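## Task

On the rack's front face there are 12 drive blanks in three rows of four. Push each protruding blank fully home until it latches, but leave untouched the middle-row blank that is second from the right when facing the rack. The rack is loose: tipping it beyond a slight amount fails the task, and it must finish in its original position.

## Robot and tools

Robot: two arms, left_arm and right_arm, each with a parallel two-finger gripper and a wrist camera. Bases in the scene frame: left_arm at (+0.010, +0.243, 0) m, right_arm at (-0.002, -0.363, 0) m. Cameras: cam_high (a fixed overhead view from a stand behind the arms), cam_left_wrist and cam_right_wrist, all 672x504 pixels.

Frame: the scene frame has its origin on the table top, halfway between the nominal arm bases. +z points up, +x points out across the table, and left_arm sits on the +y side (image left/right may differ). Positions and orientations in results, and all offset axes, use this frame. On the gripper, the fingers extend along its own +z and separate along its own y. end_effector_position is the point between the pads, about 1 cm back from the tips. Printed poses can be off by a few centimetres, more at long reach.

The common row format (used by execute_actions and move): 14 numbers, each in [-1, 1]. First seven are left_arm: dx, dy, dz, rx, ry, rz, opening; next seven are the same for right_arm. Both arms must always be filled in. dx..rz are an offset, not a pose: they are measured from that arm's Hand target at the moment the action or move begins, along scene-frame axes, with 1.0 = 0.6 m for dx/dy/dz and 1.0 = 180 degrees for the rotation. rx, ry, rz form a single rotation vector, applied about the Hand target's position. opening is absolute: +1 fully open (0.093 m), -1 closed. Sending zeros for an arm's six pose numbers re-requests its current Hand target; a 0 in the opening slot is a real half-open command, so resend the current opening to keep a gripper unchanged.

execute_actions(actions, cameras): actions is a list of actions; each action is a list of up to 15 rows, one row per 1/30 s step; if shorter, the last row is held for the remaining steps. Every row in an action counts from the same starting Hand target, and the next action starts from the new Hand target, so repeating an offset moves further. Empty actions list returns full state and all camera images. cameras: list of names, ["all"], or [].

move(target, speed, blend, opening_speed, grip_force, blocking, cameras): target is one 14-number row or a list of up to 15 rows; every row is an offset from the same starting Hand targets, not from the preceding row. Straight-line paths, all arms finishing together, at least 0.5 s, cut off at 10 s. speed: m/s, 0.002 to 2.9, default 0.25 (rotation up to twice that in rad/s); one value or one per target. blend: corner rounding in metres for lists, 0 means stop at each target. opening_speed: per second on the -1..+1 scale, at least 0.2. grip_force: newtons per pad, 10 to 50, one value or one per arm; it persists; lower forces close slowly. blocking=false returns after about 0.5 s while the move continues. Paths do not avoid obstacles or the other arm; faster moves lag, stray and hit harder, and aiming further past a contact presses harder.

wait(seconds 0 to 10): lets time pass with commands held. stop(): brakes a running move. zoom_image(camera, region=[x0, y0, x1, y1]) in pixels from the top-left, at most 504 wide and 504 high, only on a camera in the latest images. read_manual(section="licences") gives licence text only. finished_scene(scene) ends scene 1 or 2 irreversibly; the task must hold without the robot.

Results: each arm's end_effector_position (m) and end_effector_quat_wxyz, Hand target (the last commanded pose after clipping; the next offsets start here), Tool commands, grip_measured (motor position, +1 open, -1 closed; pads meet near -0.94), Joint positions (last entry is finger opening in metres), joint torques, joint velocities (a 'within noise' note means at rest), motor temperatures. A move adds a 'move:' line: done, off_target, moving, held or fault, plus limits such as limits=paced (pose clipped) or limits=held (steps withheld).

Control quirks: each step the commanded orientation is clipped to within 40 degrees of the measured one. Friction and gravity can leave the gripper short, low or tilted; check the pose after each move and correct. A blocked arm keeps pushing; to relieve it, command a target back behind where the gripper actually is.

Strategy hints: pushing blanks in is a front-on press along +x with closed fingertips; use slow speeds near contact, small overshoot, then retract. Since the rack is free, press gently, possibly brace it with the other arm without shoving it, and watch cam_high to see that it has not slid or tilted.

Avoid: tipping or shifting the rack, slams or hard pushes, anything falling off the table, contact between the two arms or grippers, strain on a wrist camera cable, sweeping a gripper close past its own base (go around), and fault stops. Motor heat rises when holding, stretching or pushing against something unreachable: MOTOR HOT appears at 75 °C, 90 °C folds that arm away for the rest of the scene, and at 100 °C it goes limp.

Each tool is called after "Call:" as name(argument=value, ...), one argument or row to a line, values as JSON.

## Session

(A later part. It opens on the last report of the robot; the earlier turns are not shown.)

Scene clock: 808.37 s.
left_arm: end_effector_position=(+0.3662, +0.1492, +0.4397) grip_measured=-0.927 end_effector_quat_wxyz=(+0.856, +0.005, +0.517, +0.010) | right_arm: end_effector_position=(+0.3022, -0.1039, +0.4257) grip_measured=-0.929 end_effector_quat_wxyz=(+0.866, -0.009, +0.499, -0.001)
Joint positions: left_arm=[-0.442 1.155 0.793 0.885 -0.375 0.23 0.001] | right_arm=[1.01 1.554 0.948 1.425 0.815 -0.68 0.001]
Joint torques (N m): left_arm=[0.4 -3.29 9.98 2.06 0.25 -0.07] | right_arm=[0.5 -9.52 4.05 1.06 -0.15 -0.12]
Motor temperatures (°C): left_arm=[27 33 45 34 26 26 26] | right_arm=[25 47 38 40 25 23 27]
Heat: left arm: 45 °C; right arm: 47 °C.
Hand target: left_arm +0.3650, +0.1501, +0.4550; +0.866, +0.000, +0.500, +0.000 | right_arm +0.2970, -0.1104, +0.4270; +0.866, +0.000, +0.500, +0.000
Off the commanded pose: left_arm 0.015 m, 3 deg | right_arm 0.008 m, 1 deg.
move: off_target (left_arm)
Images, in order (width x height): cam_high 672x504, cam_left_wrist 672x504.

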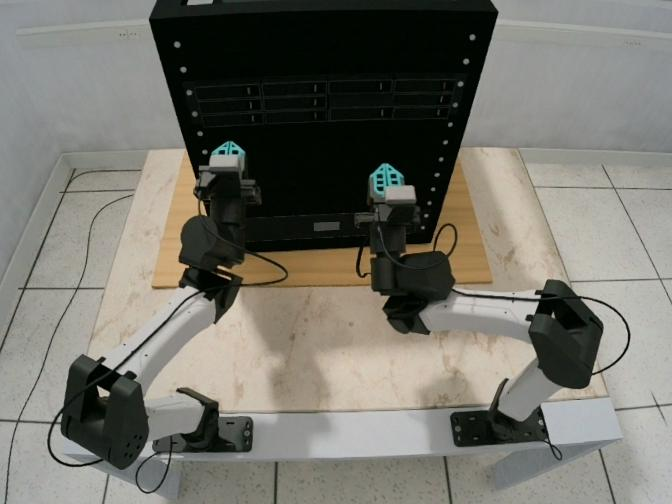

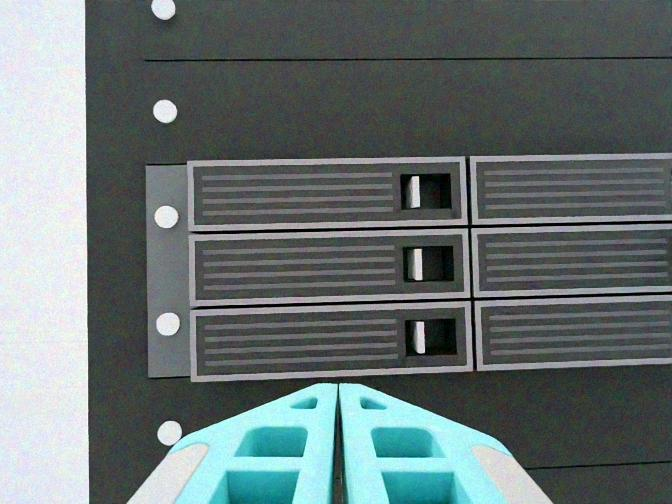

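Call:
move(
  target=[-0.0333, -0.1668, -0.0583, -0.4876, 0.1307, -0.1307, 1.0, 0, 0, 0.0, 0, 0, 0, -0.93],
  speed=0.3,
  cameras=["cam_high", "cam_left_wrist"],
)

Scene clock: 822.13 s.
left_arm: end_effector_position=(+0.3457, +0.0552, +0.4104) grip_measured=+1.000 end_effector_quat_wxyz=(+0.507, -0.502, +0.504, -0.487) | right_arm: end_effector_position=(+0.3022, -0.1039, +0.4257) grip_measured=-0.929 end_effector_quat_wxyz=(+0.866, -0.009, +0.499, -0.001)
Joint positions: left_arm=[-0.867 1.235 1.197 0.021 -0.868 -1.561 0.093] | right_arm=[1.01 1.554 0.948 1.425 0.815 -0.681 0.001]
Joint torques (N m): left_arm=[-0.95 -3.92 10.02 2.07 0.07 -0.03] | right_arm=[0.5 -9.51 4.05 1.07 -0.16 -0.13]
Heat: left arm: 47 °C; right arm: 48 °C.
Hand target: left_arm +0.3450, +0.0500, +0.4201; +0.500, -0.500, +0.500, -0.500 | right_arm +0.2970, -0.1103, +0.4270; +0.866, +0.000, +0.500, +0.000
Off the commanded pose: left_arm 0.011 m, 2 deg | right_arm 0.008 m, 1 deg.
move: off_target (left_arm)
Images, in order (width x height): cam_high 672x504, cam_left_wrist 672x504.

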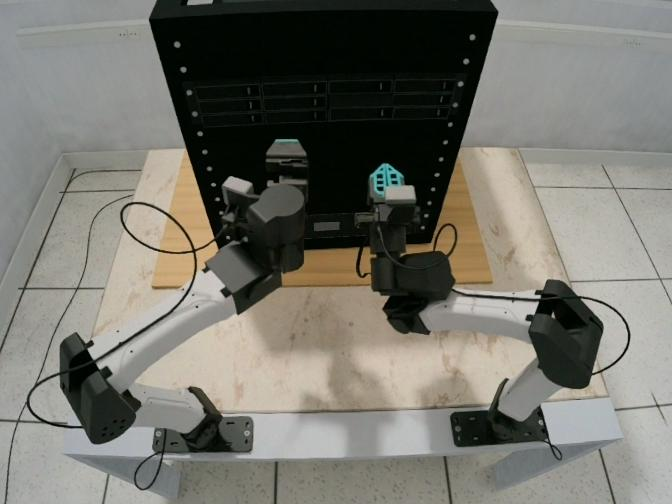

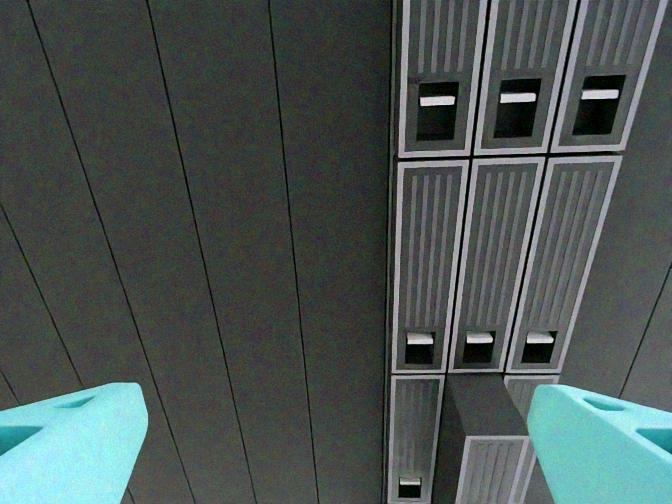

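Call:
finished_scene(
  scene=1,
)

The scene is finished: the task was done.


## Next scene

On the rack's front face there are 12 drive blanks in three rows of four. Push each protruding blank fully home until it latches, but leave untouched the top-row blank that is second from the left when facing the rack. The rack is loose: tipping it beyond a slight amount fails the task, and it must finish in its original position.

Call:
execute_actions(
  actions=[],
)

Call:
zoom_image(
  camera="cam_high",
  region=[190, 65, 330, 145],
)

Call:
zoom_image(
  camera="cam_high",
  region=[325, 65, 465, 145],
)

Scene clock: 0.00 s.
left_arm: end_effector_position=(+0.3926, +0.2211, +0.0774) grip_measured=+1.000 end_effector_quat_wxyz=(+0.575, +0.038, +0.817, -0.007) | right_arm: end_effector_position=(+0.3771, -0.3674, +0.0774) grip_measured=+1.000 end_effector_quat_wxyz=(+0.572, +0.043, +0.812, -0.110)
Joint positions: left_arm=[-0.073 1.602 0.32 0.935 0.004 0.036 0.093] | right_arm=[0.143 1.625 0.326 0.947 0.37 -0.005 0.093]
Joint velocities: within noise
Joint torques (N m): no reading
Motor temperatures (°C): left_arm=[27 31 34 26 26 26 26] | right_arm=[25 34 32 32 25 23 27]
Heat: left arm: 34 °C; right arm: 34 °C.
Hand target: left_arm +0.3964, +0.2209, +0.0858; +0.585, +0.038, +0.810, -0.007 | right_arm +0.3790, -0.3671, +0.0815; +0.577, +0.044, +0.808, -0.109
Tool commands: left_gripper/opening=+1.0 right_gripper/opening=+1.0

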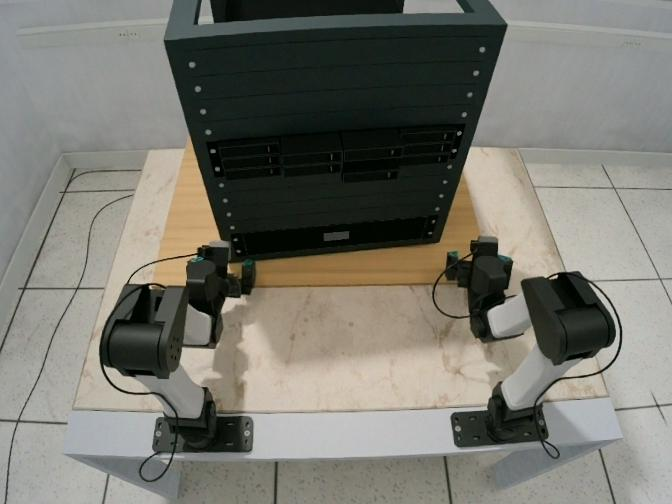

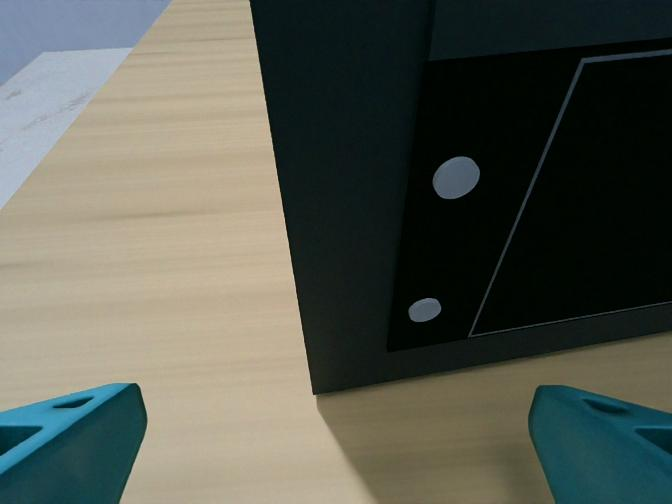

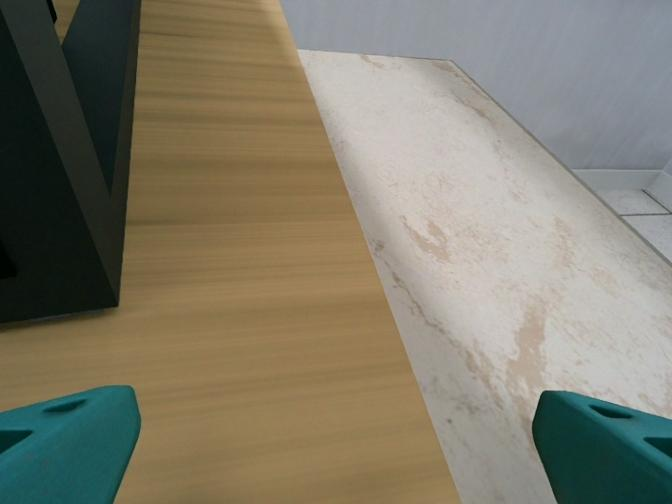

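Scaled by 3.600 from the camera's 672x504 image, which has a finer 960x720 frame.

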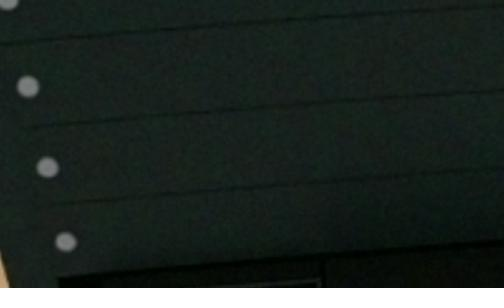

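Scaled by 3.600 from the camera's 672x504 image, which has a finer 960x720 frame.

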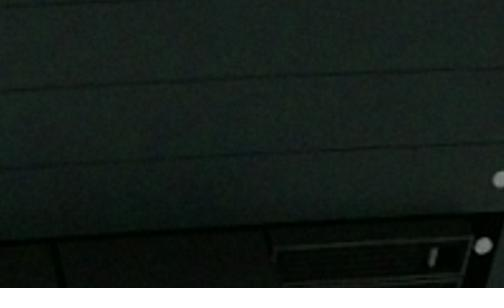

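Call:
zoom_image(
  camera="cam_high",
  region=[205, 120, 345, 190],
)

Call:
zoom_image(
  camera="cam_high",
  region=[335, 120, 475, 190],
)

Scaled by 3.600 from the camera's 672x504 image, which has a finer 960x720 frame.

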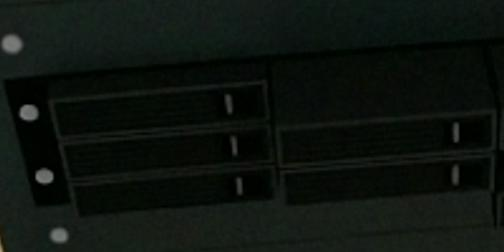

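Scaled by 3.600 from the camera's 672x504 image, which has a finer 960x720 frame.

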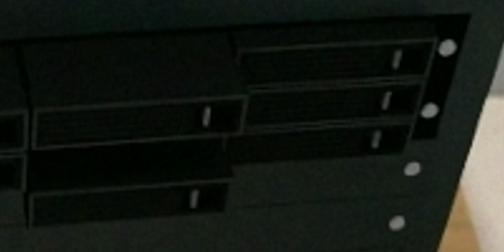

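Call:
move(
  target=[0, 0, 0, 0, 0, 0, 1.0, -0.09, 0.421, 0.4142, 0.0267, -0.2148, 0.1011, -0.93],
  speed=0.25,
  cameras=["cam_high", "cam_right_wrist"],
)

Scene clock: 122.77 s.
left_arm: end_effector_position=(+0.3926, +0.2211, +0.0774) grip_measured=+1.000 end_effector_quat_wxyz=(+0.575, +0.038, +0.817, -0.007) | right_arm: end_effector_position=(+0.3233, -0.1165, +0.3236) grip_measured=-0.929 end_effector_quat_wxyz=(+0.814, -0.035, +0.578, +0.035)
Joint positions: left_arm=[-0.073 1.602 0.32 0.935 0.004 0.036 0.093] | right_arm=[0.935 1.538 0.694 1.324 0.778 -0.367 0.001]
Joint torques (N m): left_arm=[-0.31 -6.68 5.86 2.44 -0.01 0.01] | right_arm=[0.02 -5.59 7.04 1.5 -0.07 -0.13]
Motor temperatures (°C): left_arm=[27 34 37 39 26 26 26] | right_arm=[25 37 35 38 25 23 27]
Heat: left arm: 39 °C; right arm: 38 °C.
Hand target: left_arm +0.3964, +0.2209, +0.0858; +0.585, +0.038, +0.810, -0.007 | right_arm +0.3251, -0.1147, +0.3301; +0.818, -0.025, +0.573, +0.035
Off the commanded pose: left_arm 0.009 m, 2 deg | right_arm 0.007 m, 1 deg.
move: done
Images, in order (width x height): cam_high 672x504, cam_right_wrist 672x504.

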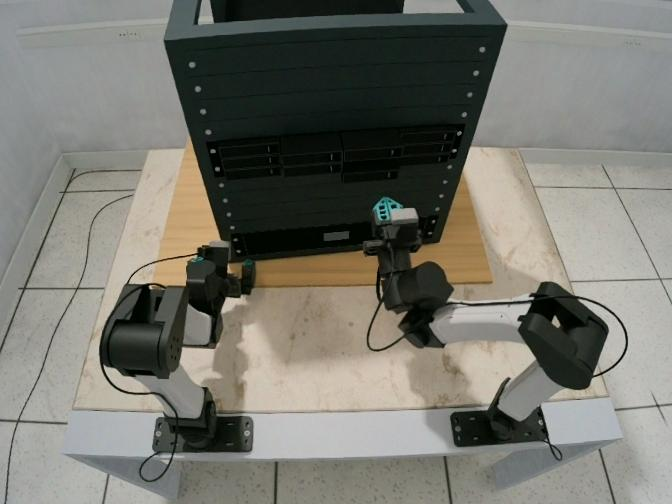

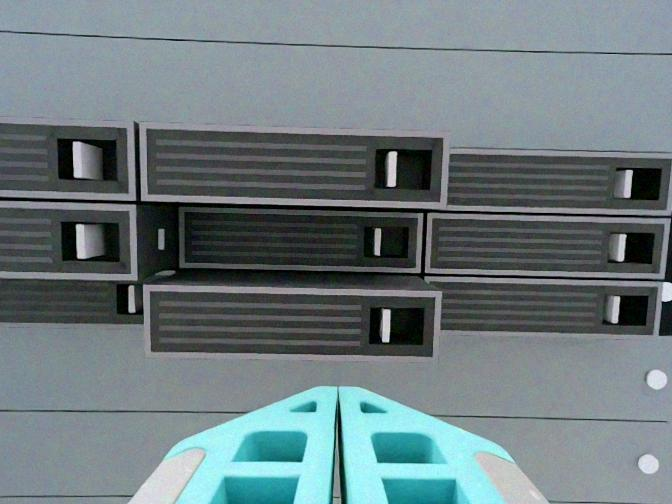

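Call:
move(
  target=[0, 0, 0, 0, 0, 0, 1.0, 0.0623, 0.0378, 0.0083, 0, 0, 0, -0.93],
  speed=0.12,
  cameras=["cam_right_wrist"],
)

Scene clock: 168.70 s.
left_arm: end_effector_position=(+0.3926, +0.2211, +0.0774) grip_measured=+1.000 end_effector_quat_wxyz=(+0.575, +0.038, +0.817, -0.007) | right_arm: end_effector_position=(+0.3571, -0.0968, +0.3319) grip_measured=-0.929 end_effector_quat_wxyz=(+0.817, -0.023, +0.576, +0.029)
Joint positions: left_arm=[-0.073 1.602 0.32 0.935 0.004 0.036 0.093] | right_arm=[0.894 1.668 0.862 1.29 0.763 -0.353 0.001]
Joint torques (N m): left_arm=[-0.32 -6.67 5.86 2.44 -0.01 0.02] | right_arm=[-1.05 -7.01 7.21 1.24 -0.39 0.08]
Heat: left arm: 40 °C; right arm: 39 °C.
Hand target: left_arm +0.3964, +0.2209, +0.0858; +0.585, +0.038, +0.810, -0.007 | right_arm +0.3624, -0.0920, +0.3351; +0.818, -0.025, +0.573, +0.036
Off the commanded pose: left_arm 0.009 m, 2 deg | right_arm 0.008 m, 1 deg.
move: done
Images, in order (width x height): cam_right_wrist 672x504.

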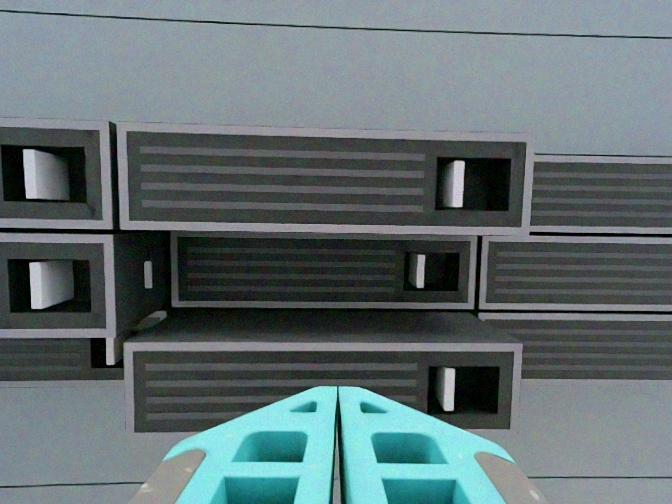

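Call:
move(
  target=[
    [0, 0, 0, 0, 0, 0, 1.0, 0.1043, 0.0167, -0.0017, 0, 0, 0, -0.93],
    [0, 0, 0, 0, 0, 0, 1.0, -0.04, 0.0033, 0.0, 0, 0, 0, -0.93],
    [0, 0, 0, 0, 0, 0, 1.0, -0.012, 0.0033, 0.09, 0, 0, 0, -0.93],
  ],
  speed=[0.06, 0.15, 0.15],
  blend=[0, 0.02, 0],
  cameras=["cam_high", "cam_right_wrist"],
)

Scene clock: 183.97 s.
left_arm: end_effector_position=(+0.3926, +0.2211, +0.0774) grip_measured=+1.000 end_effector_quat_wxyz=(+0.575, +0.038, +0.817, -0.007) | right_arm: end_effector_position=(+0.3561, -0.0834, +0.3707) grip_measured=-0.929 end_effector_quat_wxyz=(+0.811, -0.040, +0.583, +0.029)
Joint positions: left_arm=[-0.073 1.602 0.32 0.935 0.004 0.036 0.093] | right_arm=[0.915 1.605 0.988 1.073 0.763 -0.36 0.001]
Joint torques (N m): left_arm=[-0.31 -6.67 5.86 2.44 -0.01 0.01] | right_arm=[-1.01 -11 7.42 1.29 -0.18 0]
Motor temperatures (°C): left_arm=[27 34 37 40 26 26 26] | right_arm=[25 37 40 38 25 23 27]
Heat: left arm: 40 °C; right arm: 40 °C.
Hand target: left_arm +0.3964, +0.2209, +0.0858; +0.585, +0.038, +0.810, -0.007 | right_arm +0.3552, -0.0900, +0.3890; +0.818, -0.025, +0.573, +0.035
Off the commanded pose: left_arm 0.009 m, 2 deg | right_arm 0.020 m, 2 deg.
move: off_target (right_arm)
Images, in order (width x height): cam_high 672x504, cam_right_wrist 672x504.

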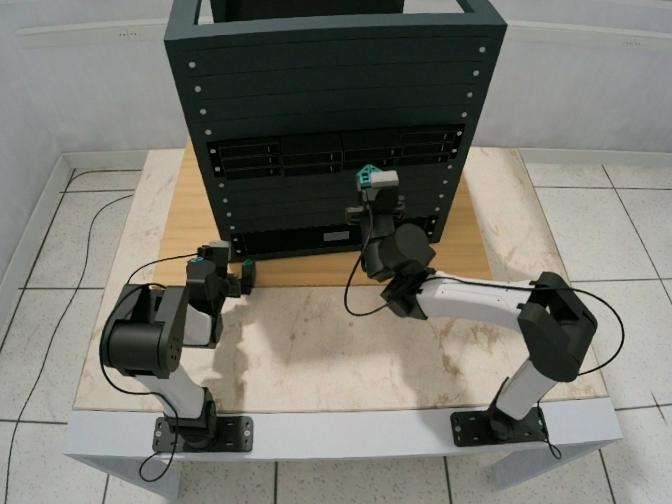

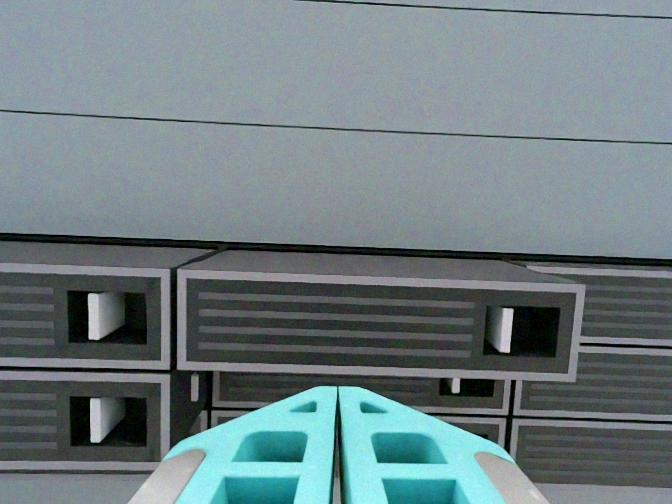

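Call:
move(
  target=[0, 0, 0, 0, 0, 0, 1.0, 0.0, -0.0167, 0.025, 0, 0, 0, -0.93],
  speed=0.1,
  cameras=["cam_right_wrist"],
)

Scene clock: 200.90 s.
left_arm: end_effector_position=(+0.3926, +0.2211, +0.0774) grip_measured=+1.000 end_effector_quat_wxyz=(+0.575, +0.038, +0.817, -0.007) | right_arm: end_effector_position=(+0.3573, -0.0949, +0.3826) grip_measured=-0.929 end_effector_quat_wxyz=(+0.809, -0.037, +0.586, +0.021)
Joint positions: left_arm=[-0.073 1.602 0.32 0.935 0.004 0.036 0.093] | right_arm=[0.896 1.558 1.001 1 0.763 -0.354 0.001]
Joint torques (N m): left_arm=[-0.31 -6.67 5.86 2.44 -0.01 0.02] | right_arm=[-1.05 -10.88 7.72 1.28 -0.35 0.08]
Heat: left arm: 41 °C; right arm: 41 °C.
Hand target: left_arm +0.3964, +0.2209, +0.0858; +0.585, +0.038, +0.810, -0.007 | right_arm +0.3552, -0.0999, +0.4040; +0.818, -0.025, +0.573, +0.036
Off the commanded pose: left_arm 0.009 m, 2 deg | right_arm 0.022 m, 3 deg.
move: off_target (right_arm)
Images, in order (width x height): cam_right_wrist 672x504.

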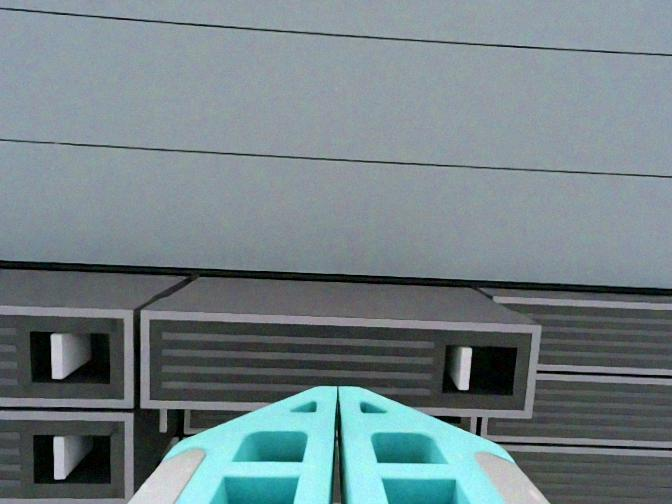

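Call:
move(
  target=[
    [0, 0, 0, 0, 0, 0, 1.0, 0.0167, 0.002, 0.01, 0, 0, 0, -0.93],
    [0, 0, 0, 0, 0, 0, 1.0, 0.1138, 0.016, 0.01, 0, 0, 0, -0.93],
    [0, 0, 0, 0, 0, 0, 1.0, -0.0503, 0.0, -0.015, 0, 0, 0, -0.93],
    [0, 0, 0, 0, 0, 0, 1.0, -0.0337, 0.1865, -0.07, 0, 0, 0, -0.93],
  ],
  speed=[0.06, 0.06, 0.15, 0.15],
  blend=[0.005, 0, 0.015, 0],
  cameras=["cam_high", "cam_right_wrist"],
)

Scene clock: 224.10 s.
left_arm: end_effector_position=(+0.3926, +0.2211, +0.0774) grip_measured=+1.000 end_effector_quat_wxyz=(+0.575, +0.038, +0.817, -0.007) | right_arm: end_effector_position=(+0.3343, +0.0103, +0.3583) grip_measured=-0.929 end_effector_quat_wxyz=(+0.816, -0.036, +0.575, +0.036)
Joint positions: left_arm=[-0.073 1.602 0.32 0.935 0.004 0.036 0.093] | right_arm=[1.099 1.903 1.247 1.237 0.914 -0.499 0.001]
Joint torques (N m): left_arm=[-0.31 -6.68 5.86 2.44 -0.01 0.02] | right_arm=[0.08 -9.65 7.43 1.33 -0.11 -0.14]
Heat: left arm: 41 °C; right arm: 43 °C.
Hand target: left_arm +0.3964, +0.2209, +0.0858; +0.585, +0.038, +0.810, -0.007 | right_arm +0.3351, +0.0119, +0.3620; +0.818, -0.025, +0.573, +0.035
Off the commanded pose: left_arm 0.009 m, 2 deg | right_arm 0.004 m, 1 deg.
move: done
Images, in order (width x height): cam_high 672x504, cam_right_wrist 672x504.

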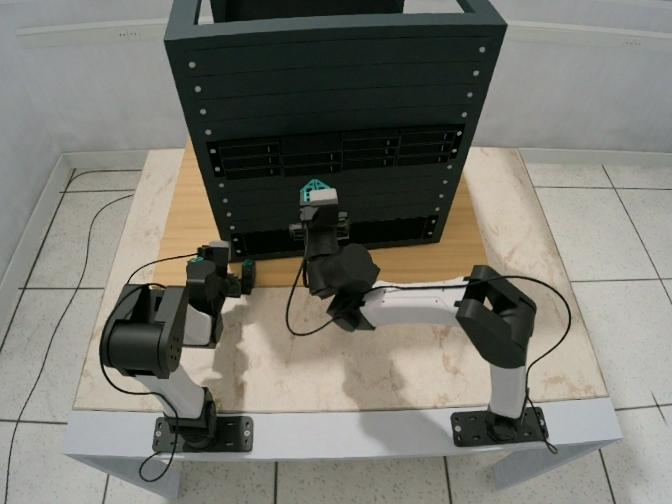

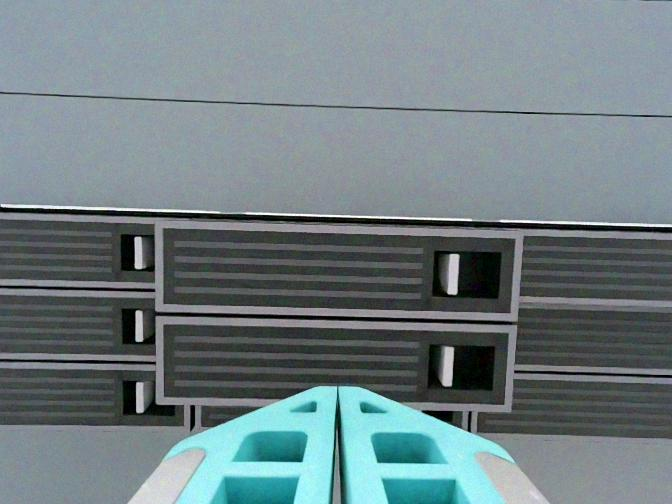

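Call:
move(
  target=[0, 0, 0, 0, 0, 0, 1.0, 0.0715, 0.01, -0.01, 0, 0, 0, -0.93],
  speed=0.07,
  cameras=["cam_right_wrist"],
)

Scene clock: 236.27 s.
left_arm: end_effector_position=(+0.3926, +0.2211, +0.0774) grip_measured=+1.000 end_effector_quat_wxyz=(+0.575, +0.038, +0.817, -0.007) | right_arm: end_effector_position=(+0.3721, +0.0117, +0.3564) grip_measured=-0.929 end_effector_quat_wxyz=(+0.817, -0.021, +0.575, +0.030)
Joint positions: left_arm=[-0.073 1.602 0.32 0.935 0.004 0.036 0.093] | right_arm=[1.027 1.984 1.358 1.184 0.881 -0.448 0.001]
Joint torques (N m): left_arm=[-0.32 -6.67 5.86 2.44 -0.01 0.02] | right_arm=[-1.05 -10.06 7.57 1.11 -0.47 0.09]
Heat: left arm: 42 °C; right arm: 43 °C.
Hand target: left_arm +0.3964, +0.2209, +0.0858; +0.585, +0.038, +0.810, -0.007 | right_arm +0.3779, +0.0179, +0.3561; +0.818, -0.025, +0.573, +0.036
Off the commanded pose: left_arm 0.009 m, 2 deg | right_arm 0.009 m, 1 deg.
move: done
Images, in order (width x height): cam_right_wrist 672x504.

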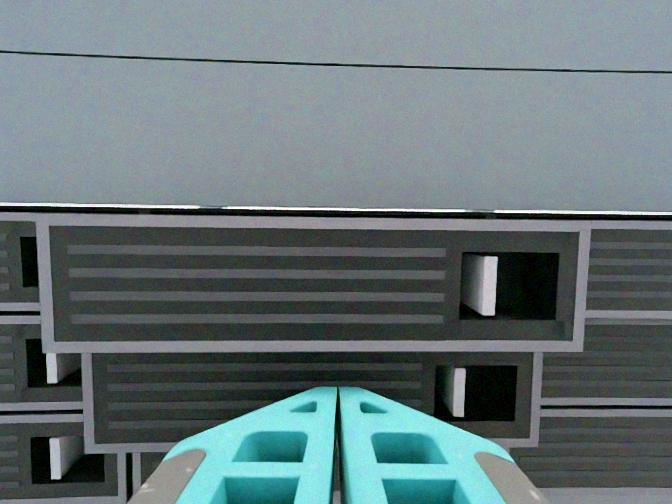

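Call:
move(
  target=[
    [0, 0, 0, 0, 0, 0, 1.0, 0.0585, 0.008, -0.001, 0, 0, 0, -0.93],
    [0, 0, 0, 0, 0, 0, 1.0, -0.1, -0.0333, -0.005, 0, 0, 0, -0.93],
  ],
  speed=[0.06, 0.15],
  cameras=["cam_high", "cam_right_wrist"],
)

Call:
zoom_image(
  camera="cam_high",
  region=[205, 120, 345, 190],
)

Call:
zoom_image(
  camera="cam_high",
  region=[335, 120, 475, 190],
)

Scene clock: 249.83 s.
left_arm: end_effector_position=(+0.3926, +0.2211, +0.0774) grip_measured=+1.000 end_effector_quat_wxyz=(+0.575, +0.038, +0.817, -0.007) | right_arm: end_effector_position=(+0.3225, +0.0086, +0.3425) grip_measured=-0.929 end_effector_quat_wxyz=(+0.815, -0.039, +0.576, +0.034)
Joint positions: left_arm=[-0.073 1.602 0.32 0.935 0.004 0.036 0.093] | right_arm=[1.124 1.906 1.181 1.318 0.934 -0.523 0.001]
Joint torques (N m): left_arm=[-0.32 -6.67 5.87 2.44 -0.01 0.01] | right_arm=[-0.1 -14.61 4.01 1.32 -0.11 -0.14]
Motor temperatures (°C): left_arm=[27 34 36 42 25 26 26] | right_arm=[25 42 43 37 25 23 27]
Heat: left arm: 42 °C; right arm: 43 °C.
Hand target: left_arm +0.3964, +0.2209, +0.0858; +0.585, +0.038, +0.810, -0.007 | right_arm +0.3180, -0.0021, +0.3530; +0.818, -0.025, +0.573, +0.035
Off the commanded pose: left_arm 0.009 m, 2 deg | right_arm 0.016 m, 2 deg.
move: off_target (right_arm)
Images, in order (width x height): cam_high 672x504, cam_right_wrist 672x504.

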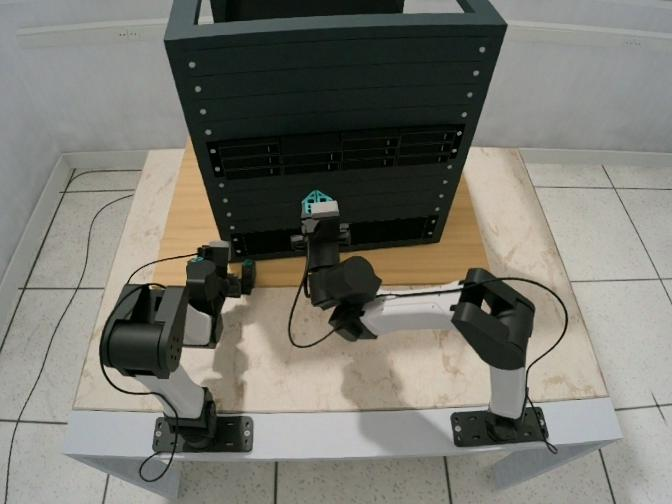

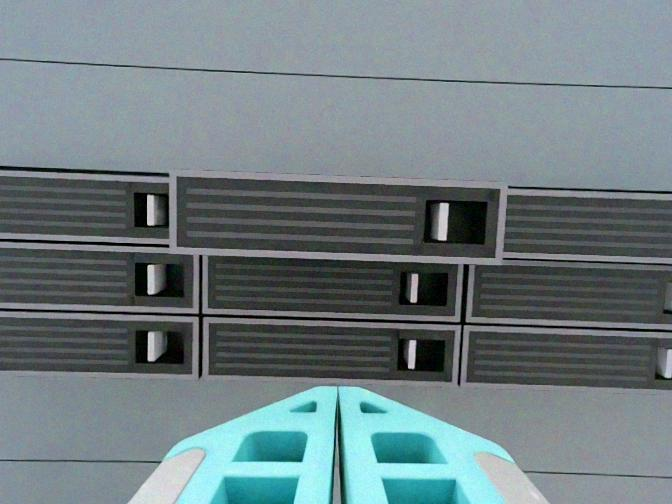

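Scaled by 3.600 from the camera's 672x504 image, which has a finer 960x720 frame.

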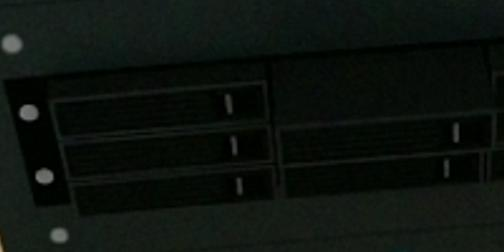

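Scaled by 3.600 from the camera's 672x504 image, which has a finer 960x720 frame.

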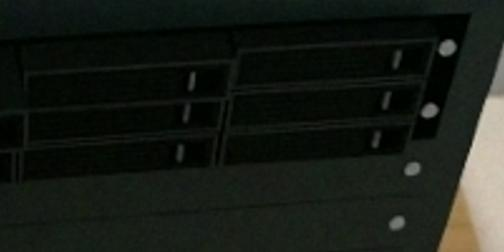

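Call:
zoom_image(
  camera="cam_right_wrist",
  region=[110, 160, 362, 390],
)

Call:
zoom_image(
  camera="cam_right_wrist",
  region=[360, 160, 612, 390],
)

Scaled by 2.000 from the camera's 672x504 image, which has a finer 960x720 frame.

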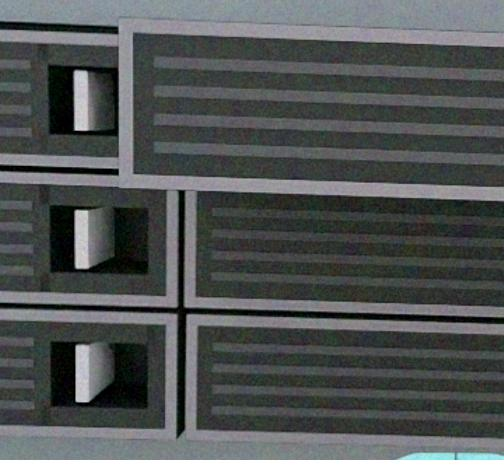

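Scaled by 2.000 from the camera's 672x504 image, which has a finer 960x720 frame.

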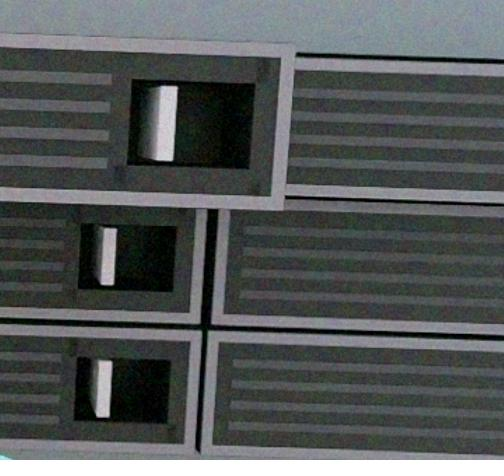

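Call:
move(
  target=[0, 0, 0, 0, 0, 0, 1.0, 0.0117, -0.1465, 0.03, 0, 0, 0, -0.93],
  speed=0.15,
  cameras=["cam_right_wrist"],
)

Call:
zoom_image(
  camera="cam_right_wrist",
  region=[100, 120, 380, 400],
)

Call:
zoom_image(
  camera="cam_right_wrist",
  region=[340, 120, 620, 400],
)

Scene clock: 265.63 s.
left_arm: end_effector_position=(+0.3926, +0.2211, +0.0774) grip_measured=+1.000 end_effector_quat_wxyz=(+0.575, +0.038, +0.817, -0.007) | right_arm: end_effector_position=(+0.3267, -0.0866, +0.3694) grip_measured=-0.929 end_effector_quat_wxyz=(+0.817, -0.021, +0.575, +0.030)
Joint positions: left_arm=[-0.073 1.602 0.32 0.935 0.004 0.036 0.093] | right_arm=[0.991 1.576 0.915 1.198 0.85 -0.421 0.001]
Joint torques (N m): left_arm=[-0.32 -6.68 5.86 2.44 -0.01 0.02] | right_arm=[-0.83 -10.36 4.05 1.18 -0.43 0.08]
Heat: left arm: 42 °C; right arm: 45 °C.
Hand target: left_arm +0.3964, +0.2209, +0.0858; +0.585, +0.038, +0.810, -0.007 | right_arm +0.3249, -0.0899, +0.3712; +0.818, -0.025, +0.573, +0.036
Off the commanded pose: left_arm 0.009 m, 2 deg | right_arm 0.004 m, 1 deg.
move: done
Images, in order (width x height): cam_right_wrist 672x504.

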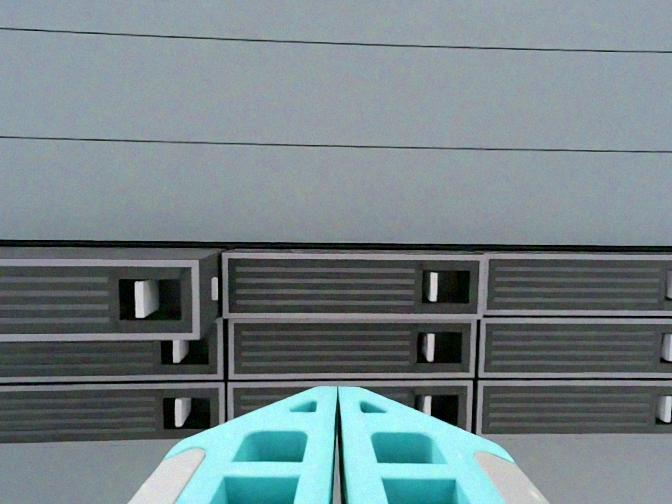

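Scaled by 1.800 from the camera's 672x504 image, which has a finer 960x720 frame.

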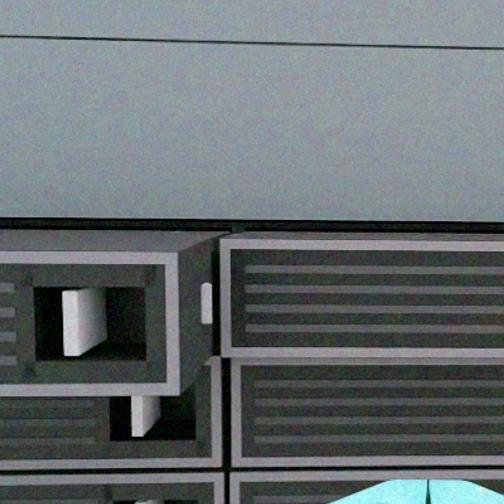

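Scaled by 1.800 from the camera's 672x504 image, which has a finer 960x720 frame.

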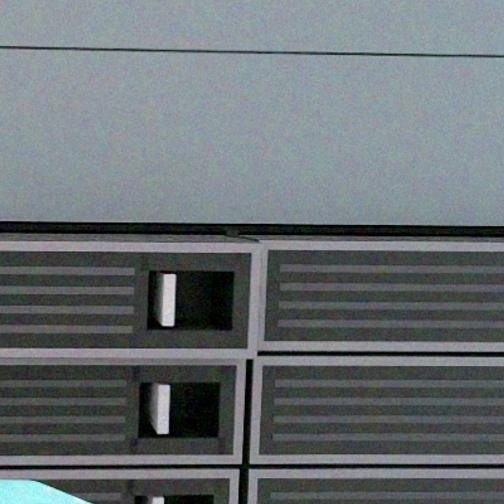

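Call:
move(
  target=[
    [0, 0, 0, 0, 0, 0, 1.0, 0.0968, 0.01, 0.0322, 0, 0, 0, -0.93],
    [0, 0, 0, 0, 0, 0, 1.0, 0.1752, 0.018, 0.0322, 0, 0, 0, -0.93],
  ],
  speed=[0.12, 0.06],
  blend=[0.01, 0],
  cameras=["cam_right_wrist"],
)

Scene clock: 289.40 s.
left_arm: end_effector_position=(+0.3926, +0.2211, +0.0774) grip_measured=+1.000 end_effector_quat_wxyz=(+0.575, +0.038, +0.817, -0.007) | right_arm: end_effector_position=(+0.4077, -0.0868, +0.3877) grip_measured=-0.929 end_effector_quat_wxyz=(+0.818, -0.006, +0.574, +0.033)
Joint positions: left_arm=[-0.073 1.602 0.32 0.935 0.004 0.036 0.093] | right_arm=[0.81 1.729 1.178 1.019 0.709 -0.288 0.001]
Joint torques (N m): left_arm=[-0.32 -6.67 5.87 2.44 -0.01 0.02] | right_arm=[-4.25 -5.35 10.66 0.93 -0.91 0.12]
Heat: left arm: 42 °C; right arm: 44 °C.
Hand target: left_arm +0.3964, +0.2209, +0.0858; +0.585, +0.038, +0.810, -0.007 | right_arm +0.4301, -0.0792, +0.3902; +0.818, -0.025, +0.573, +0.035
Off the commanded pose: left_arm 0.009 m, 2 deg | right_arm 0.024 m, 2 deg.
move: off_target (right_arm)
Images, in order (width x height): cam_right_wrist 672x504.

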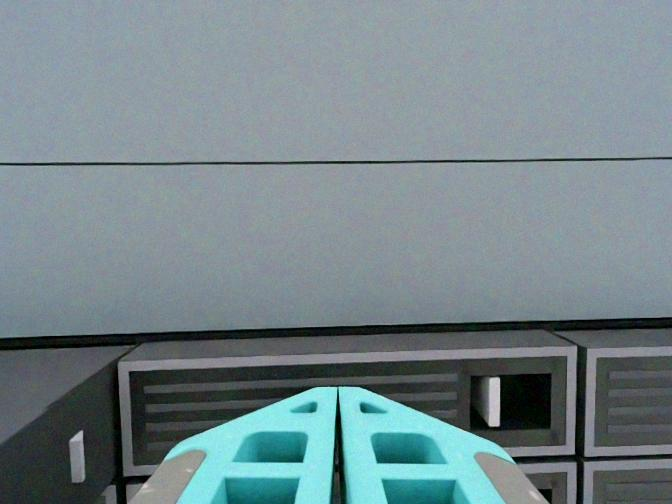

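Call:
move(
  target=[0, 0, 0, 0, 0, 0, 1.0, -0.175, -0.02, -0.03, 0, 0, 0, -0.93],
  speed=0.15,
  cameras=["cam_high", "cam_right_wrist"],
)

Call:
zoom_image(
  camera="cam_right_wrist",
  region=[100, 180, 380, 420],
)

Call:
zoom_image(
  camera="cam_right_wrist",
  region=[340, 180, 620, 420],
)

Call:
zoom_image(
  camera="cam_high",
  region=[205, 115, 475, 195],
)

Scene clock: 296.97 s.
left_arm: end_effector_position=(+0.3926, +0.2211, +0.0774) grip_measured=+1.000 end_effector_quat_wxyz=(+0.575, +0.038, +0.817, -0.007) | right_arm: end_effector_position=(+0.3308, -0.0836, +0.3668) grip_measured=-0.929 end_effector_quat_wxyz=(+0.815, -0.035, +0.577, +0.035)
Joint positions: left_arm=[-0.073 1.602 0.32 0.935 0.004 0.036 0.093] | right_arm=[0.976 1.573 0.914 1.162 0.813 -0.398 0.001]
Joint torques (N m): left_arm=[-0.32 -6.68 5.86 2.44 -0.01 0.01] | right_arm=[0.24 -10.69 4.23 1.43 -0.05 -0.15]
Heat: left arm: 43 °C; right arm: 43 °C.
Hand target: left_arm +0.3964, +0.2209, +0.0858; +0.585, +0.038, +0.810, -0.007 | right_arm +0.3251, -0.0912, +0.3723; +0.818, -0.025, +0.573, +0.035
Off the commanded pose: left_arm 0.009 m, 2 deg | right_arm 0.011 m, 1 deg.
move: off_target (right_arm)
Images, in order (width x height): cam_high 672x504, cam_right_wrist 672x504.

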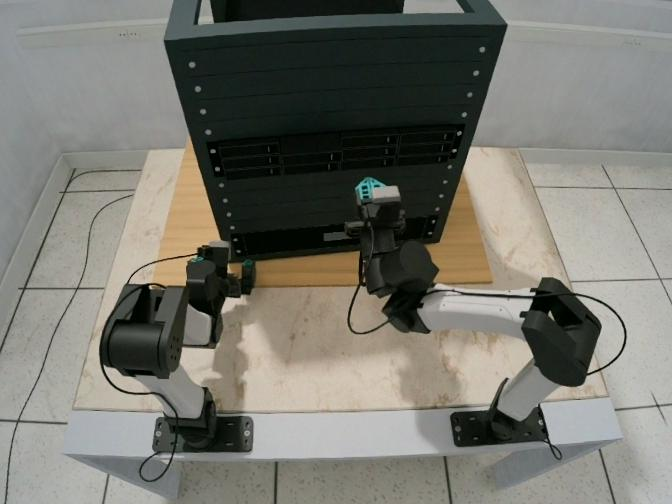

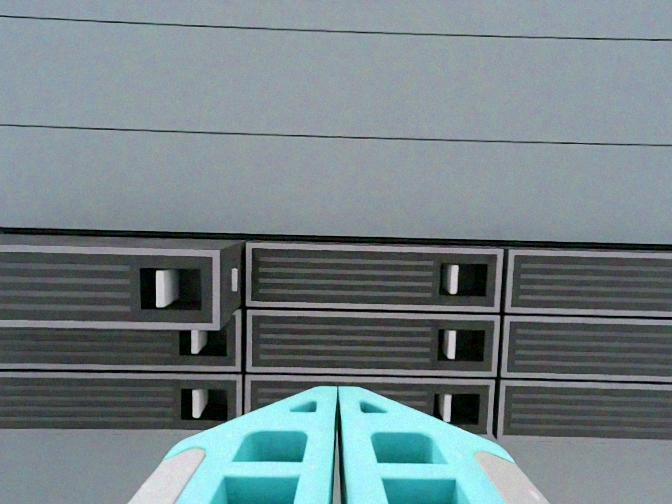

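Scaled by 1.800 from the camera's 672x504 image, which has a finer 960x720 frame.

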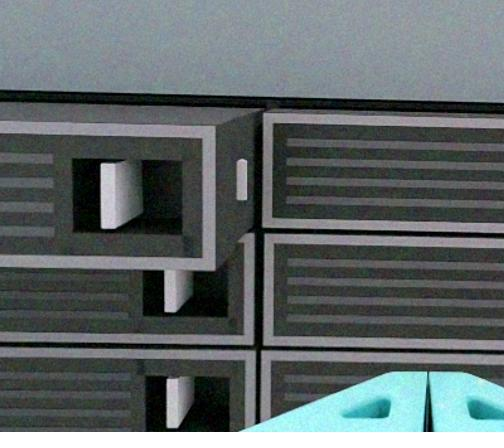

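Scaled by 1.800 from the camera's 672x504 image, which has a finer 960x720 frame.

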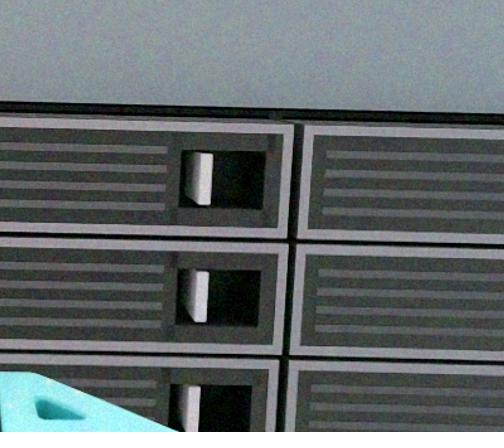

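Scaled by 1.867 from the camera's 672x504 image, which has a finer 960x720 frame.

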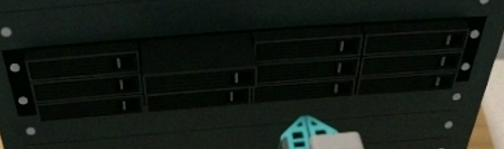

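Call:
finished_scene(
  scene=2,
)

The scene is finished: the task was done.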